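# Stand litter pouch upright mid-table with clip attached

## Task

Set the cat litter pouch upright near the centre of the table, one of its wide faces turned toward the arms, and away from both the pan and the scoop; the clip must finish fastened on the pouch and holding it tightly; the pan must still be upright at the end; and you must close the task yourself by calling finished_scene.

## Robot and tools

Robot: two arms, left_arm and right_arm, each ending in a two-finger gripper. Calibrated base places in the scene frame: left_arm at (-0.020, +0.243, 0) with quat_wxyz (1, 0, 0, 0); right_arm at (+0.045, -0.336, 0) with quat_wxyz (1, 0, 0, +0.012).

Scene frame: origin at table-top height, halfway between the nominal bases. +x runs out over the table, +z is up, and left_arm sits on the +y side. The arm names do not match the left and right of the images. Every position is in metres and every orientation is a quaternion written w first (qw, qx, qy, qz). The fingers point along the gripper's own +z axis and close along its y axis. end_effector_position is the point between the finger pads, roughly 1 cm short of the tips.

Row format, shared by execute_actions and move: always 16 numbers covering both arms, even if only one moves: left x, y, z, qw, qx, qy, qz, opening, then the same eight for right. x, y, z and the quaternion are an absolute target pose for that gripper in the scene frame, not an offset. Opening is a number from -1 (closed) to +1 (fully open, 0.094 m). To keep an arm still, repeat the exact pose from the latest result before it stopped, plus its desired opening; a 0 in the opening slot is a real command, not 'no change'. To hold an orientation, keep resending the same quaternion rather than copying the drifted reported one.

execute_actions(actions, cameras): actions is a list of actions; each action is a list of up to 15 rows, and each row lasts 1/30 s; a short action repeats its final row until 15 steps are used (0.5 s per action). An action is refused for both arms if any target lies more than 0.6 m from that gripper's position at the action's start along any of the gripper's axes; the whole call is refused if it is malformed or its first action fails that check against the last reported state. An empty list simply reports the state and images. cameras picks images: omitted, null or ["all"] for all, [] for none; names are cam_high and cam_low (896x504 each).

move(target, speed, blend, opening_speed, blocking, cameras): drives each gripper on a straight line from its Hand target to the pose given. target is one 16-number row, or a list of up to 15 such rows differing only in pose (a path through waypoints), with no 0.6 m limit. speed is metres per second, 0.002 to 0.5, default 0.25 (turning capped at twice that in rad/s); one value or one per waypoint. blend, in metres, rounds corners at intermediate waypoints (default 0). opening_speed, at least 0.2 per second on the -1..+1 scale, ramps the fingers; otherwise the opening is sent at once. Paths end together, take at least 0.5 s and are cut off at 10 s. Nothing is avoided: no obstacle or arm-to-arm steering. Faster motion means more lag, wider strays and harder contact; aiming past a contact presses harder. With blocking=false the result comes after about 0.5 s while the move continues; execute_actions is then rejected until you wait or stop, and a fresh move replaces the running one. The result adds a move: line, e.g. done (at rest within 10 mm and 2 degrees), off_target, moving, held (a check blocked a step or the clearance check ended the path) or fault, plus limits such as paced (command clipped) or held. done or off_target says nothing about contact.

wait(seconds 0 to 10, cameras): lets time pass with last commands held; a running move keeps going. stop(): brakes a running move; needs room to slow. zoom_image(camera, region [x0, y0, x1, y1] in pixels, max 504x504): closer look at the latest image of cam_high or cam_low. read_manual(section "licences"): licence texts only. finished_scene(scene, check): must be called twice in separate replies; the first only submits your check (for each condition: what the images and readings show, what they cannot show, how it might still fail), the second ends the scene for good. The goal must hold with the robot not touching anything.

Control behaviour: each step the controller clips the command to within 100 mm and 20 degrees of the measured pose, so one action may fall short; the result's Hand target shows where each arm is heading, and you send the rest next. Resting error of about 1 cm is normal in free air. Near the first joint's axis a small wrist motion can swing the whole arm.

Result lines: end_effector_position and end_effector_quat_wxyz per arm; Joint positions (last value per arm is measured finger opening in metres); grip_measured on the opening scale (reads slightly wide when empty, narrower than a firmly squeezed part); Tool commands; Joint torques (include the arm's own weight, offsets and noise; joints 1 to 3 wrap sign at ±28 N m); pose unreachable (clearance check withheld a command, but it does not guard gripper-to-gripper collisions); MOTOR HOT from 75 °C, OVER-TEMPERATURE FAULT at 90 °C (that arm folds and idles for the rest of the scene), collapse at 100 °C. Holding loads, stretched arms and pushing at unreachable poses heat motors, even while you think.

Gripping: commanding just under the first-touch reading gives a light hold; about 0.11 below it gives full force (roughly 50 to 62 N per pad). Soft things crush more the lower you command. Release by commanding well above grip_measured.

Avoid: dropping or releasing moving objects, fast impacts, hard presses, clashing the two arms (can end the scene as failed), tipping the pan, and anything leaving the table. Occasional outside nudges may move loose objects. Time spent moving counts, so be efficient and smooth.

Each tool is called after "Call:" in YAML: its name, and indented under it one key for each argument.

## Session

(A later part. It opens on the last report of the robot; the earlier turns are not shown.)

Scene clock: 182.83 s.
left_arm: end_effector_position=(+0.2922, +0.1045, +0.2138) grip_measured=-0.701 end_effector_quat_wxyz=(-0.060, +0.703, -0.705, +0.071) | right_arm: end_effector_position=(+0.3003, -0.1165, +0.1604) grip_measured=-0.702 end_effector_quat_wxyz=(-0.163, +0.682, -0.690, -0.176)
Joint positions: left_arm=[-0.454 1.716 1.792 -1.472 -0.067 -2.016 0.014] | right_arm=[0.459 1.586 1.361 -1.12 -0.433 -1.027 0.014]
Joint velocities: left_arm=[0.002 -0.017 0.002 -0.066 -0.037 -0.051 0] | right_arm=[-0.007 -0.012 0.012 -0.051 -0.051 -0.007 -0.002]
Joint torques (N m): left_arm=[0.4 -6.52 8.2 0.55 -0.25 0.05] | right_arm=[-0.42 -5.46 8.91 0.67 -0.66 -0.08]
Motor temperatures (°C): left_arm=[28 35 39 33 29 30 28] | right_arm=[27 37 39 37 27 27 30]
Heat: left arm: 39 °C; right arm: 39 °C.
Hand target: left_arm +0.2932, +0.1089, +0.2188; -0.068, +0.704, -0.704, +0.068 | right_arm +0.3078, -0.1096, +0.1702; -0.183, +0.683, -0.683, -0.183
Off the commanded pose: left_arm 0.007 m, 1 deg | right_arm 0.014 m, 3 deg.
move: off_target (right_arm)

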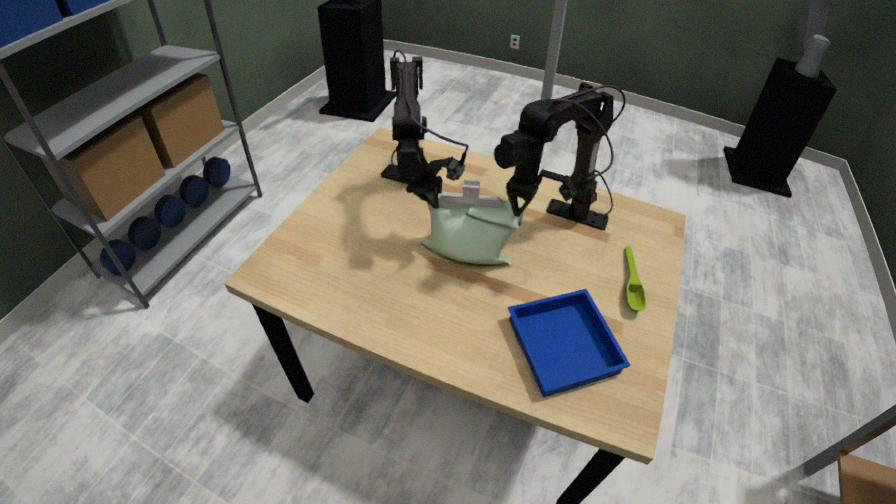

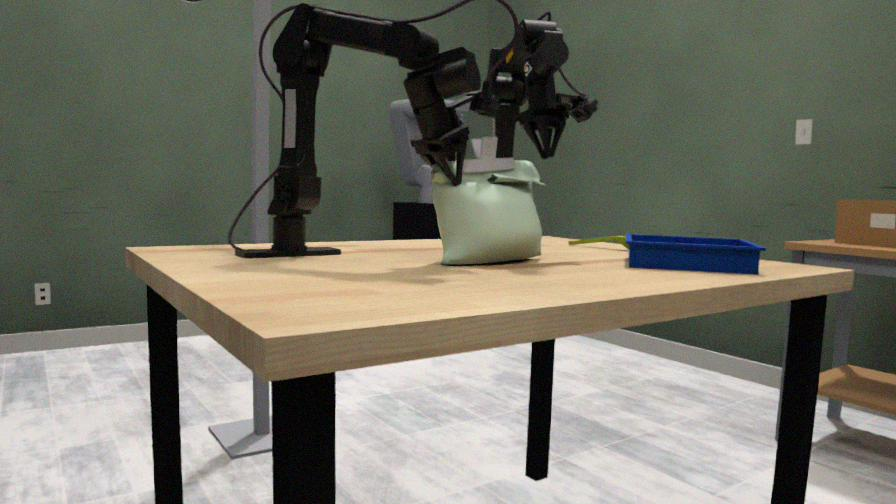

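Call:
move:
  target:
    - [0.293, 0.109, 0.222, 0.06777, -0.70385, 0.70385, -0.06777, -0.35, 0.303, -0.111, 0.172, 0.183, -0.683, 0.683, 0.183, -0.35]
  speed: 0.05
  opening_speed: 0.4

Call:
zoom_image:
  camera: "cam_low"
  region: [370, 90, 590, 280]

Call:
zoom_image:
  camera: "cam_high"
  region: [390, 110, 570, 280]

Scene clock: 184.50 s.
left_arm: end_effector_position=(+0.2923, +0.1045, +0.2186) grip_measured=-0.351 end_effector_quat_wxyz=(-0.061, +0.703, -0.705, +0.074) | right_arm: end_effector_position=(+0.3000, -0.1159, +0.1607) grip_measured=-0.352 end_effector_quat_wxyz=(-0.164, +0.682, -0.690, -0.178)
Joint positions: left_arm=[-0.454 1.716 1.81 -1.484 -0.067 -2.016 0.03] | right_arm=[0.459 1.586 1.361 -1.12 -0.437 -1.027 0.03]
Joint velocities: left_arm=[-0.012 0.007 0.002 -0.007 -0.022 0.051 0] | right_arm=[0.002 0.002 -0.012 0.022 -0.037 -0.051 -0.001]
Joint torques (N m): left_arm=[0.14 -6.28 7.91 0.55 -0.22 0.01] | right_arm=[-0.58 -6.98 8.09 0.61 -0.57 -0.04]
Motor temperatures (°C): left_arm=[28 36 39 33 29 30 28] | right_arm=[27 37 39 36 27 27 30]
Heat: left arm: 39 °C; right arm: 39 °C.
Hand target: left_arm +0.2931, +0.1089, +0.2220; -0.068, +0.704, -0.704, +0.068 | right_arm +0.3027, -0.1113, +0.1722; -0.183, +0.683, -0.683, -0.183
Off the commanded pose: left_arm 0.006 m, 1 deg | right_arm 0.013 m, 2 deg.
move: off_target (right_arm)

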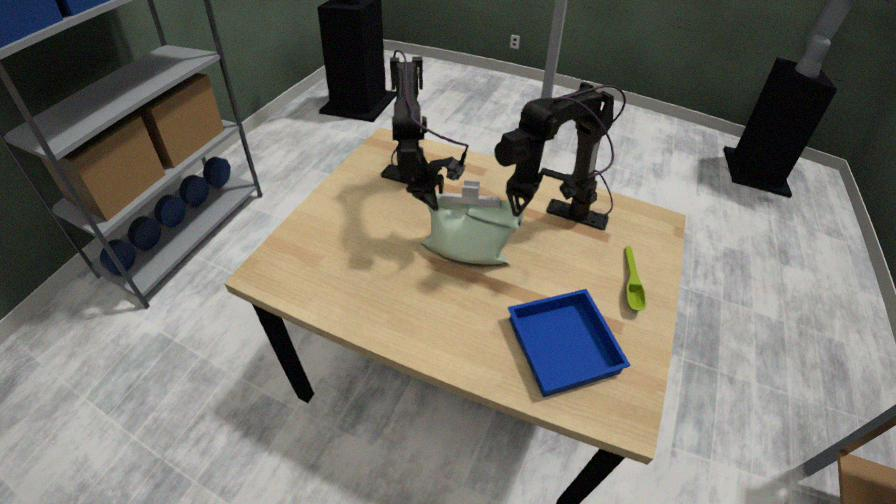

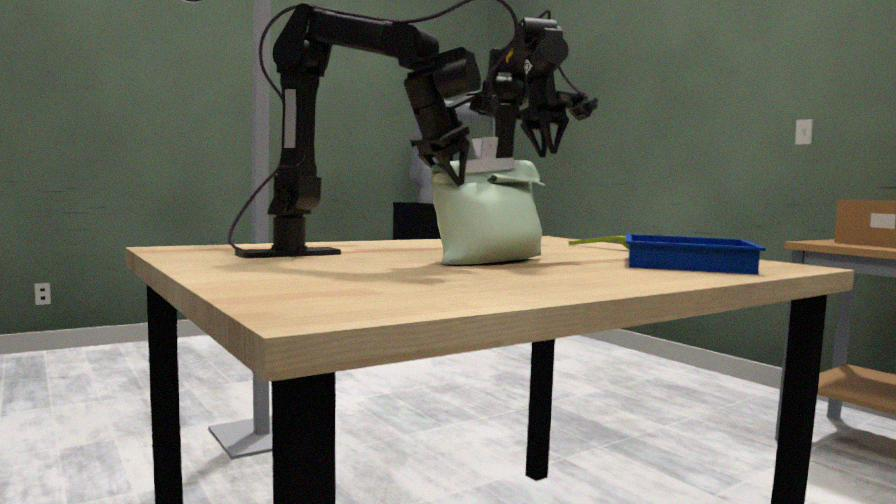

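Scaled by 2.291.

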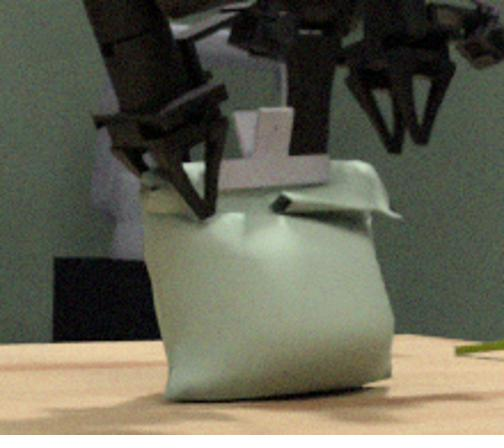

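Scaled by 2.800.

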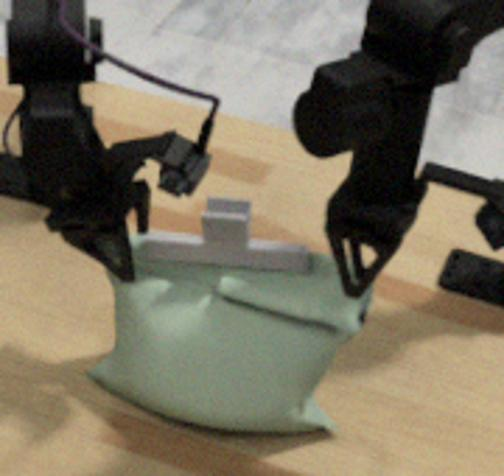

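Call:
move:
  target:
    - [0.291, 0.116, 0.233, 0.0923, -0.70106, 0.70106, -0.0923, -0.35, 0.303, -0.130, 0.205, 0.183, -0.683, 0.683, 0.183, -0.35]
    - [0.285, 0.160, 0.242, 0.0923, -0.70106, 0.70106, -0.0923, -0.35, 0.303, -0.152, 0.243, 0.183, -0.683, 0.683, 0.183, -0.35]
  speed: 0.08
  blend: 0.01

Call:
zoom_image:
  camera: "cam_low"
  region: [370, 90, 590, 280]

Call:
zoom_image:
  camera: "cam_high"
  region: [390, 110, 570, 280]

Scene clock: 186.60 s.
left_arm: end_effector_position=(+0.2925, +0.1560, +0.2401) grip_measured=-0.351 end_effector_quat_wxyz=(-0.090, +0.702, -0.700, +0.097) | right_arm: end_effector_position=(+0.3032, -0.1541, +0.2322) grip_measured=-0.352 end_effector_quat_wxyz=(-0.170, +0.683, -0.688, -0.176)
Joint positions: left_arm=[-0.314 1.603 1.76 -1.472 -0.073 -1.879 0.03] | right_arm=[0.331 1.586 1.65 -1.456 -0.464 -1.167 0.03]
Joint velocities: left_arm=[-0.007 0.017 0.002 -0.007 -0.037 0.037 0] | right_arm=[-0.007 0.002 0.007 -0.051 0.051 0.007 -0.001]
Joint torques (N m): left_arm=[0.25 -7.32 5.12 0.78 -0.12 0.12] | right_arm=[-0.87 -6.54 8.01 0.35 -0.58 -0.05]
Motor temperatures (°C): left_arm=[28 36 38 33 29 30 28] | right_arm=[27 37 39 36 27 27 29]
Heat: left arm: 38 °C; right arm: 39 °C.
Hand target: left_arm +0.2861, +0.1593, +0.2419; -0.091, +0.701, -0.701, +0.095 | right_arm +0.3026, -0.1528, +0.2429; -0.184, +0.683, -0.683, -0.181
Off the commanded pose: left_arm 0.009 m, 1 deg | right_arm 0.011 m, 2 deg.
move: off_target (right_arm)

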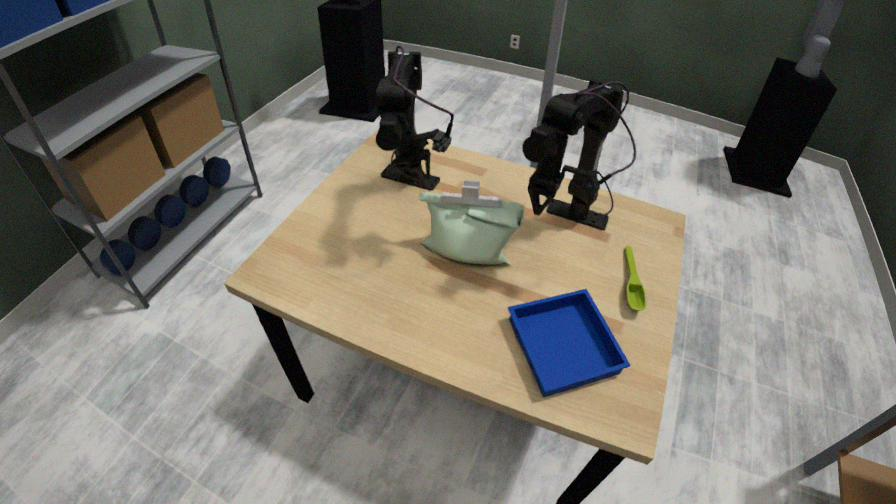

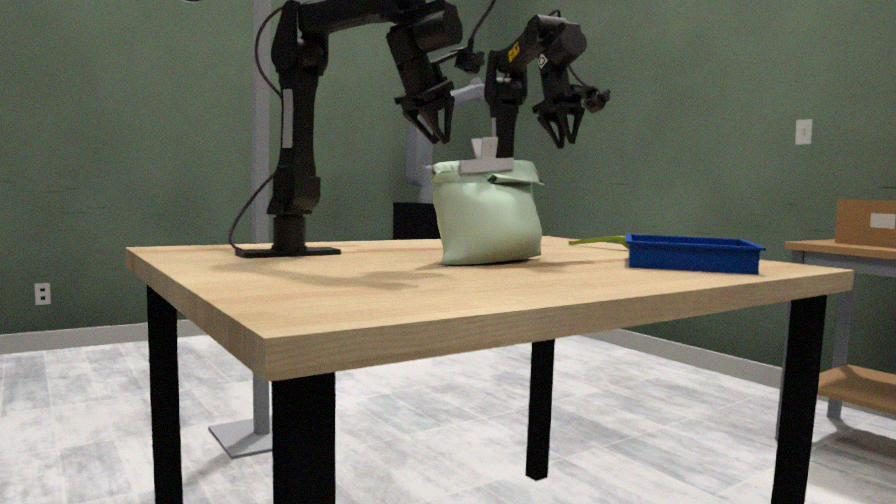

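Scaled by 2.291.

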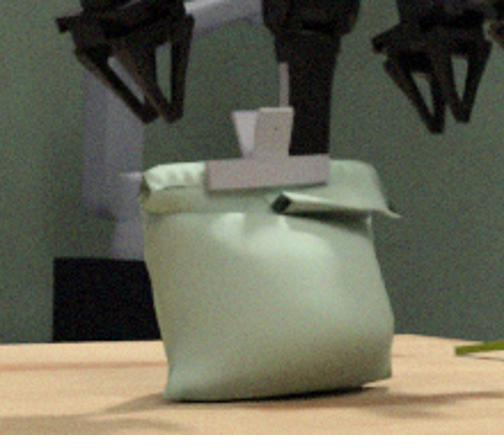

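Scaled by 2.800.

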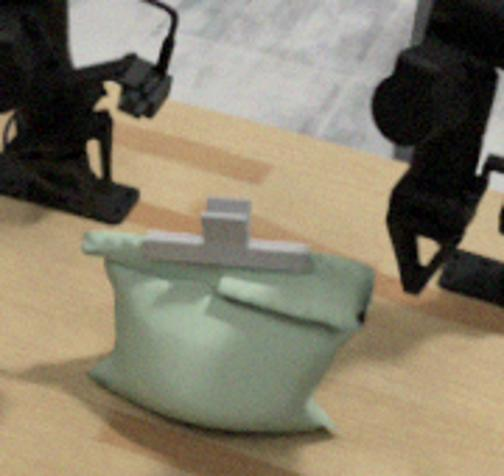

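Call:
move:
  target: [0.265, 0.205, 0.25, 0.12279, -0.69637, 0.69637, -0.12279, -0.35, 0.275, -0.2, 0.28, 0.183, -0.683, 0.683, 0.183, -0.35]
  speed: 0.12

Call:
wait:
  seconds: 3

Call:
zoom_image:
  camera: "cam_low"
  region: [370, 90, 590, 280]

Call:
zoom_image:
  camera: "cam_high"
  region: [390, 110, 570, 280]

Scene clock: 188.87 s.
left_arm: end_effector_position=(+0.2680, +0.2029, +0.2493) grip_measured=-0.351 end_effector_quat_wxyz=(-0.118, +0.698, -0.696, +0.123) | right_arm: end_effector_position=(+0.2792, -0.2007, +0.2830) grip_measured=-0.352 end_effector_quat_wxyz=(-0.242, +0.671, -0.688, -0.134)
Joint positions: left_arm=[-0.172 1.412 1.598 -1.418 -0.051 -1.736 0.03] | right_arm=[0.182 1.385 1.655 -1.548 -0.486 -1.266 0.03]
Joint velocities: left_arm=[0.002 0.027 -0.002 -0.007 -0.081 -0.037 -0.001] | right_arm=[-0.007 -0.012 -0.007 -0.037 -0.081 -0.007 0]
Joint torques (N m): left_arm=[0.58 -5.2 5.33 1.13 0 0.1] | right_arm=[-0.76 -3.96 4.21 0.6 -0.56 -0.09]
Motor temperatures (°C): left_arm=[28 36 38 33 29 30 28] | right_arm=[27 37 38 36 27 27 29]
Heat: left arm: 38 °C; right arm: 38 °C.
Hand target: left_arm +0.2659, +0.2048, +0.2500; -0.121, +0.696, -0.697, +0.125 | right_arm +0.2744, -0.1998, +0.2801; -0.238, +0.668, -0.689, -0.149
Off the commanded pose: left_arm 0.004 m, 1 deg | right_arm 0.005 m, 9 deg.
joint sent to its limit (right arm) — joint 4 (wrist pitch), lower limit. The joint targets are off in orientation, not in position.
move: off_target (right_arm)

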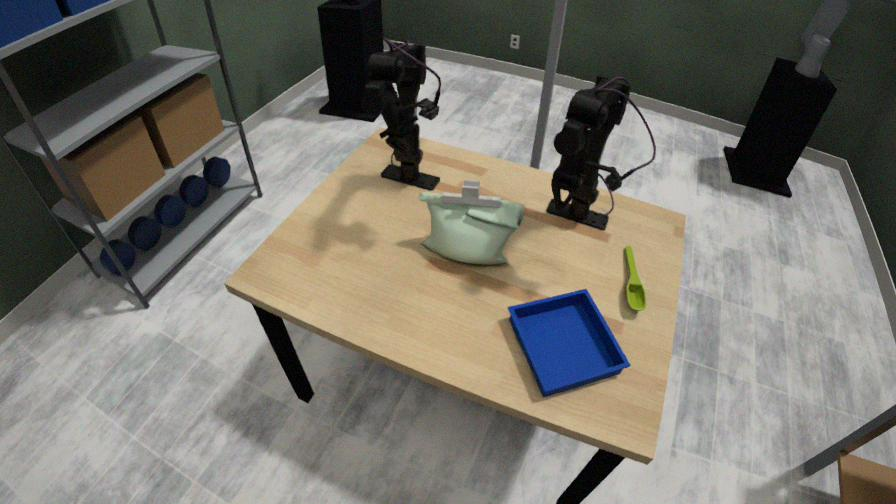

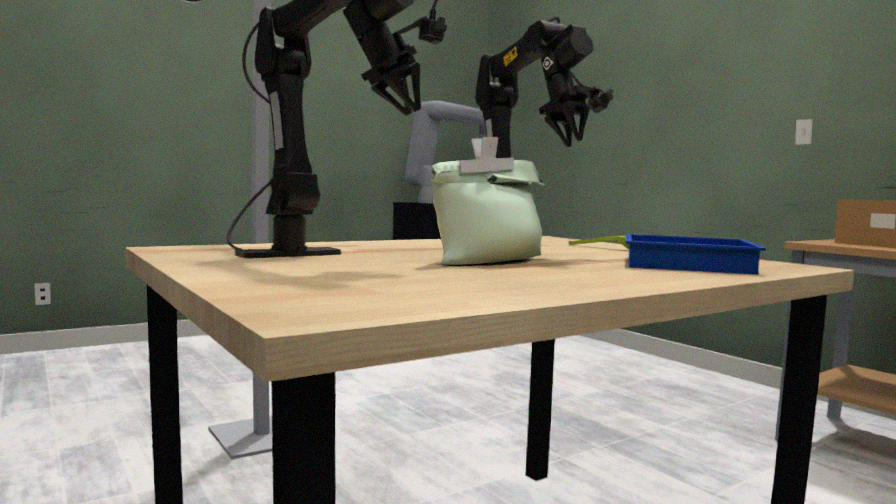

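Scene clock: 191.87 s.
left_arm: end_effector_position=(+0.2682, +0.2027, +0.2494) grip_measured=-0.351 end_effector_quat_wxyz=(-0.118, +0.697, -0.696, +0.123) | right_arm: end_effector_position=(+0.2792, -0.2007, +0.2830) grip_measured=-0.352 end_effector_quat_wxyz=(-0.242, +0.671, -0.688, -0.134)
Joint positions: left_arm=[-0.172 1.412 1.598 -1.417 -0.051 -1.735 0.03] | right_arm=[0.182 1.385 1.655 -1.548 -0.486 -1.267 0.03]
Joint velocities: left_arm=[0.017 0.012 -0.002 0.007 0.007 0.022 -0.001] | right_arm=[0.017 -0.007 -0.002 0.037 0.007 0.007 0]
Joint torques (N m): left_arm=[0.47 -5.18 5.29 1.1 -0.04 0.08] | right_arm=[-0.9 -3.9 4.34 0.53 -0.58 -0.05]
Motor temperatures (°C): left_arm=[28 35 38 33 29 30 28] | right_arm=[27 37 38 36 27 27 29]
Heat: left arm: 38 °C; right arm: 38 °C.
Hand target: left_arm +0.2659, +0.2048, +0.2500; -0.121, +0.696, -0.697, +0.125 | right_arm +0.2744, -0.1998, +0.2801; -0.238, +0.668, -0.689, -0.149
Tool commands: left_gripper/opening=-0.35 right_gripper/opening=-0.35
Off the commanded pose: left_arm 0.004 m, 1 deg | right_arm 0.005 m, 9 deg.
wait: 3.00 s; at rest by 0.17 s

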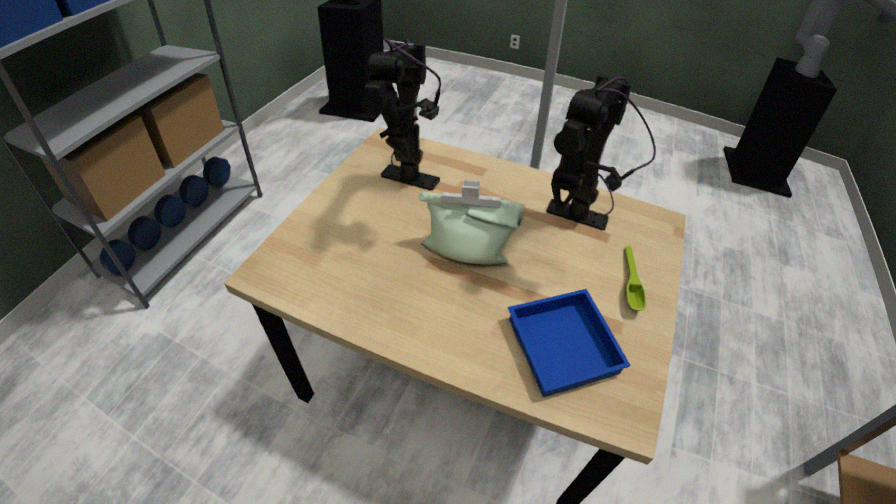

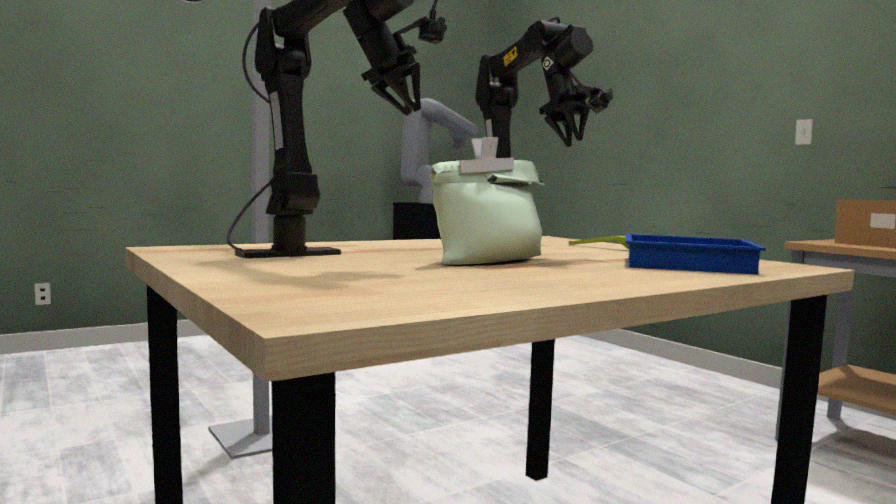

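Scaled by 2.291.

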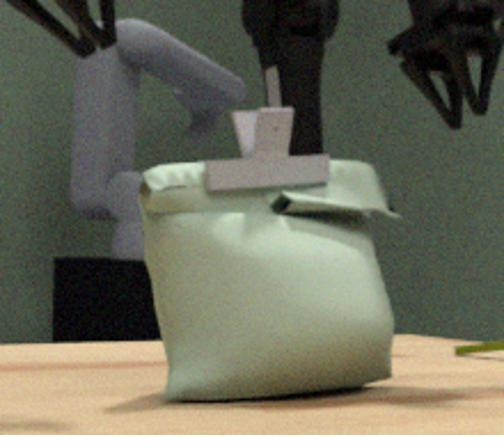

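Scaled by 2.800.

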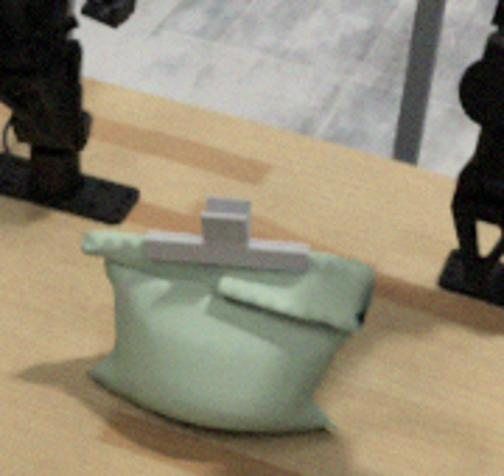

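Call:
zoom_image:
  camera: "cam_high"
  region: [415, 175, 530, 235]

Call:
zoom_image:
  camera: "cam_low"
  region: [425, 130, 555, 200]

Scaled by 4.383.

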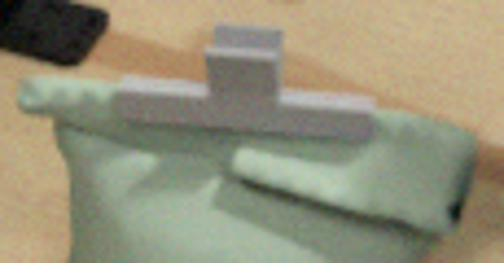

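Scaled by 3.877.

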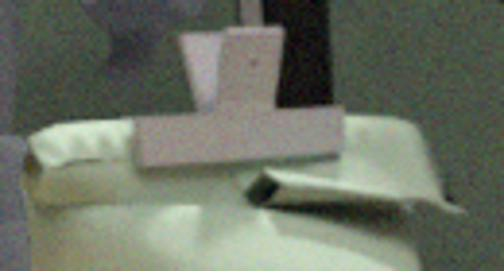

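Call:
wait:
  seconds: 6

Call:
zoom_image:
  camera: "cam_low"
  region: [370, 90, 590, 280]

Call:
zoom_image:
  camera: "cam_high"
  region: [390, 110, 570, 280]

Scene clock: 199.73 s.
left_arm: end_effector_position=(+0.2683, +0.2027, +0.2494) grip_measured=-0.351 end_effector_quat_wxyz=(-0.118, +0.697, -0.696, +0.123) | right_arm: end_effector_position=(+0.2792, -0.2007, +0.2830) grip_measured=-0.352 end_effector_quat_wxyz=(-0.242, +0.671, -0.688, -0.134)
Joint positions: left_arm=[-0.172 1.412 1.598 -1.416 -0.051 -1.735 0.03] | right_arm=[0.182 1.385 1.655 -1.548 -0.486 -1.267 0.03]
Joint velocities: left_arm=[-0.007 0.012 -0.012 -0.007 0.051 -0.022 0] | right_arm=[-0.007 -0.007 0.012 -0.081 -0.051 -0.081 0]
Joint torques (N m): left_arm=[0.61 -5.16 5.23 1.14 -0.08 0.06] | right_arm=[-0.73 -3.86 4.27 0.53 -0.61 -0.11]
Motor temperatures (°C): left_arm=[28 34 37 33 28 30 28] | right_arm=[27 36 36 35 27 27 29]
Heat: left arm: 37 °C; right arm: 36 °C.
Hand target: left_arm +0.2659, +0.2048, +0.2500; -0.121, +0.696, -0.697, +0.125 | right_arm +0.2744, -0.1998, +0.2801; -0.238, +0.668, -0.689, -0.149
Tool commands: left_gripper/opening=-0.35 right_gripper/opening=-0.35
Off the commanded pose: left_arm 0.004 m, 1 deg | right_arm 0.005 m, 9 deg.
wait: 6.00 s; at rest from the start

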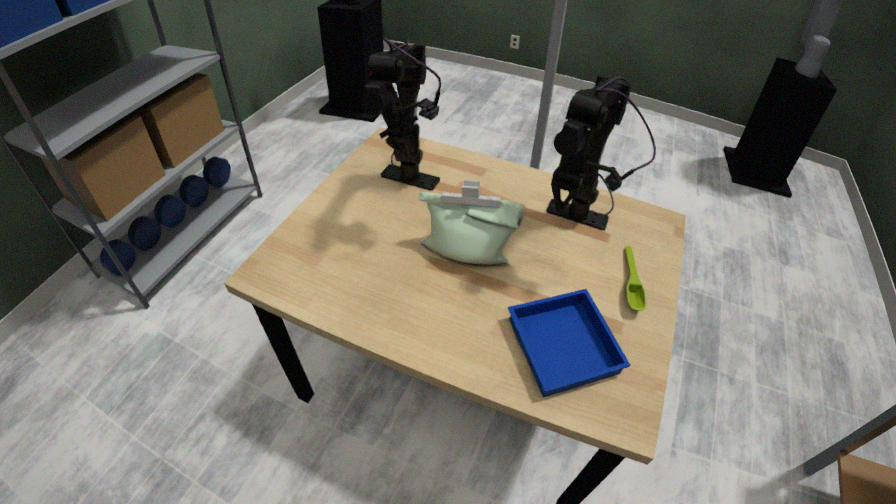

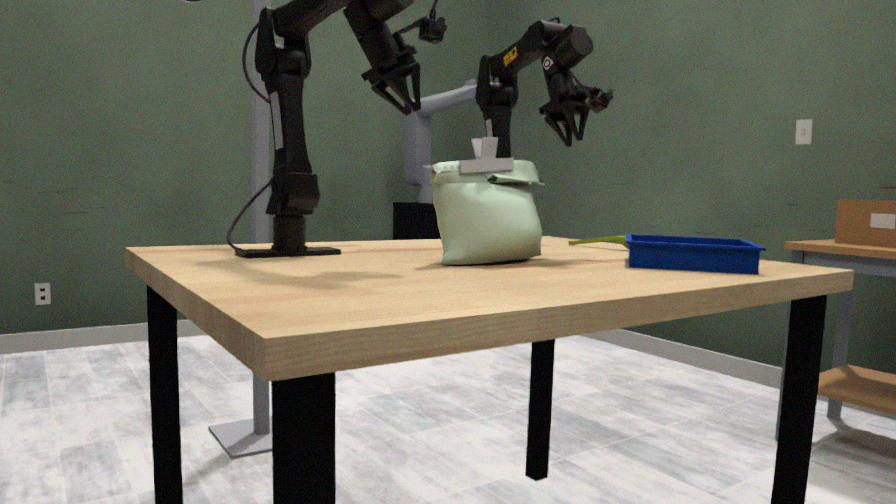

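Scaled by 2.291.

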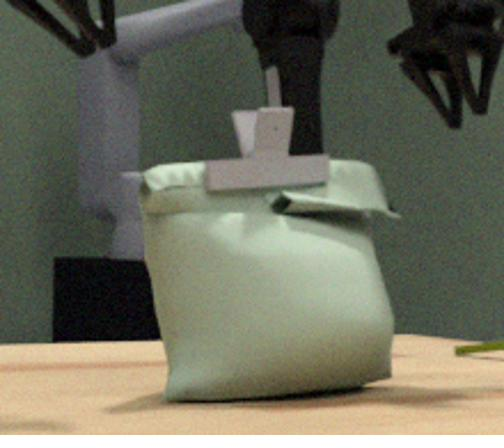

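Scaled by 2.800.

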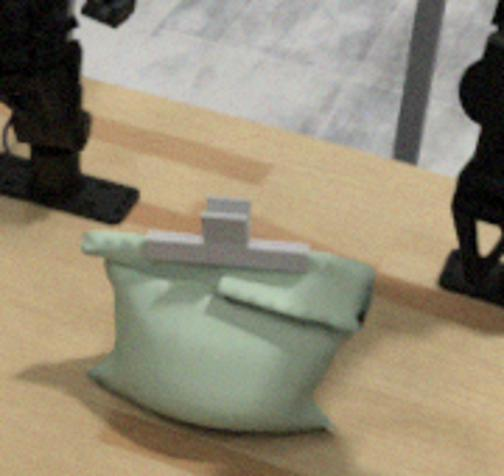

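Call:
finished_scene:
  scene: 2
  check: "Standing: both cameras show the pouch free of both grippers, on its base, mouth with clip up (~z .19), no change over 9 s; mouth leans about 7 deg toward the arms (estimated), hidden rear edge of the base can't be seen. Could be missed if lean limit were very tight. Middle: base corners about (.29,.115) and (.32,-.145), centre ~(.30,-.015), about 4-5 cm from table centre (.26,0). Broad side toward arms: base seam yaw ~7 deg, mouth/bar yaw ~10-15 deg from y axis, so broad side faces -x; could be missed only if tolerance < ~15 deg. Clear of pan: nearest pan corner (.46,.17), ~0.18 m gap; scoop at (.08..31,.43..49), >0.3 m gap. Clip: bar lies across the fold crease in the middle of the mouth, levers up, film passes through at both ends of bar, rear jaw not visible; the flap bulges a bit under the bar on the +y half but the crease is inside the jaw. Clip held while pouch hung and after release. Pan upright on the table, unchanged. Scoop on the table. Nothing fell. Arms are clear and at rest."

This call ended nothing. Check each condition that your pictures could not show: look closer or test it, and mend what is not met. Then call finished_scene again.

Call:
zoom_image:
  camera: "cam_low"
  region: [425, 225, 555, 275]

Call:
zoom_image:
  camera: "cam_high"
  region: [410, 225, 520, 275]

Scaled by 3.877.

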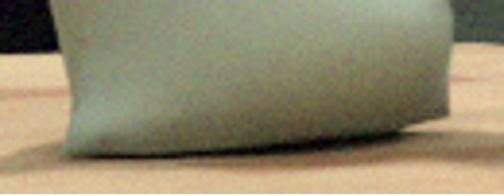

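Scaled by 4.582.

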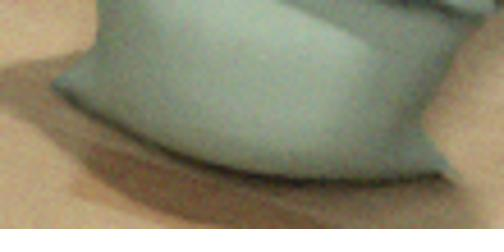

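Call:
finished_scene:
  scene: 2
  check: "Looked again at zooms of both cameras. Pouch stands free on its base, triangulated base corners (.32,-.15) and (.29,.115) at z~0, mouth corners (.31,-.16,.17) and (.256,.12,.20): lean about 7 deg toward the arms, yaw about 7-11 deg, so a broad side faces the arms (-x). No change during 9 s of waiting. Centre about 4-5 cm from table centre. Pan upright, >0.17 m away; scoop >0.3 m away, on the table. Clip bar lies flat on the fold with the crease level with the bar's top edge on both sides (film about 2.4 cm into the jaws), film passing through both ends; it held throughout lifting and release. Rear jaw and rear base edge are hidden; both arms are clear and at rest. It could be missed only if lean/yaw limits were very tight or if the hidden rear jaw were off the film, for which there is no sign."

The scene is finished: the task was done.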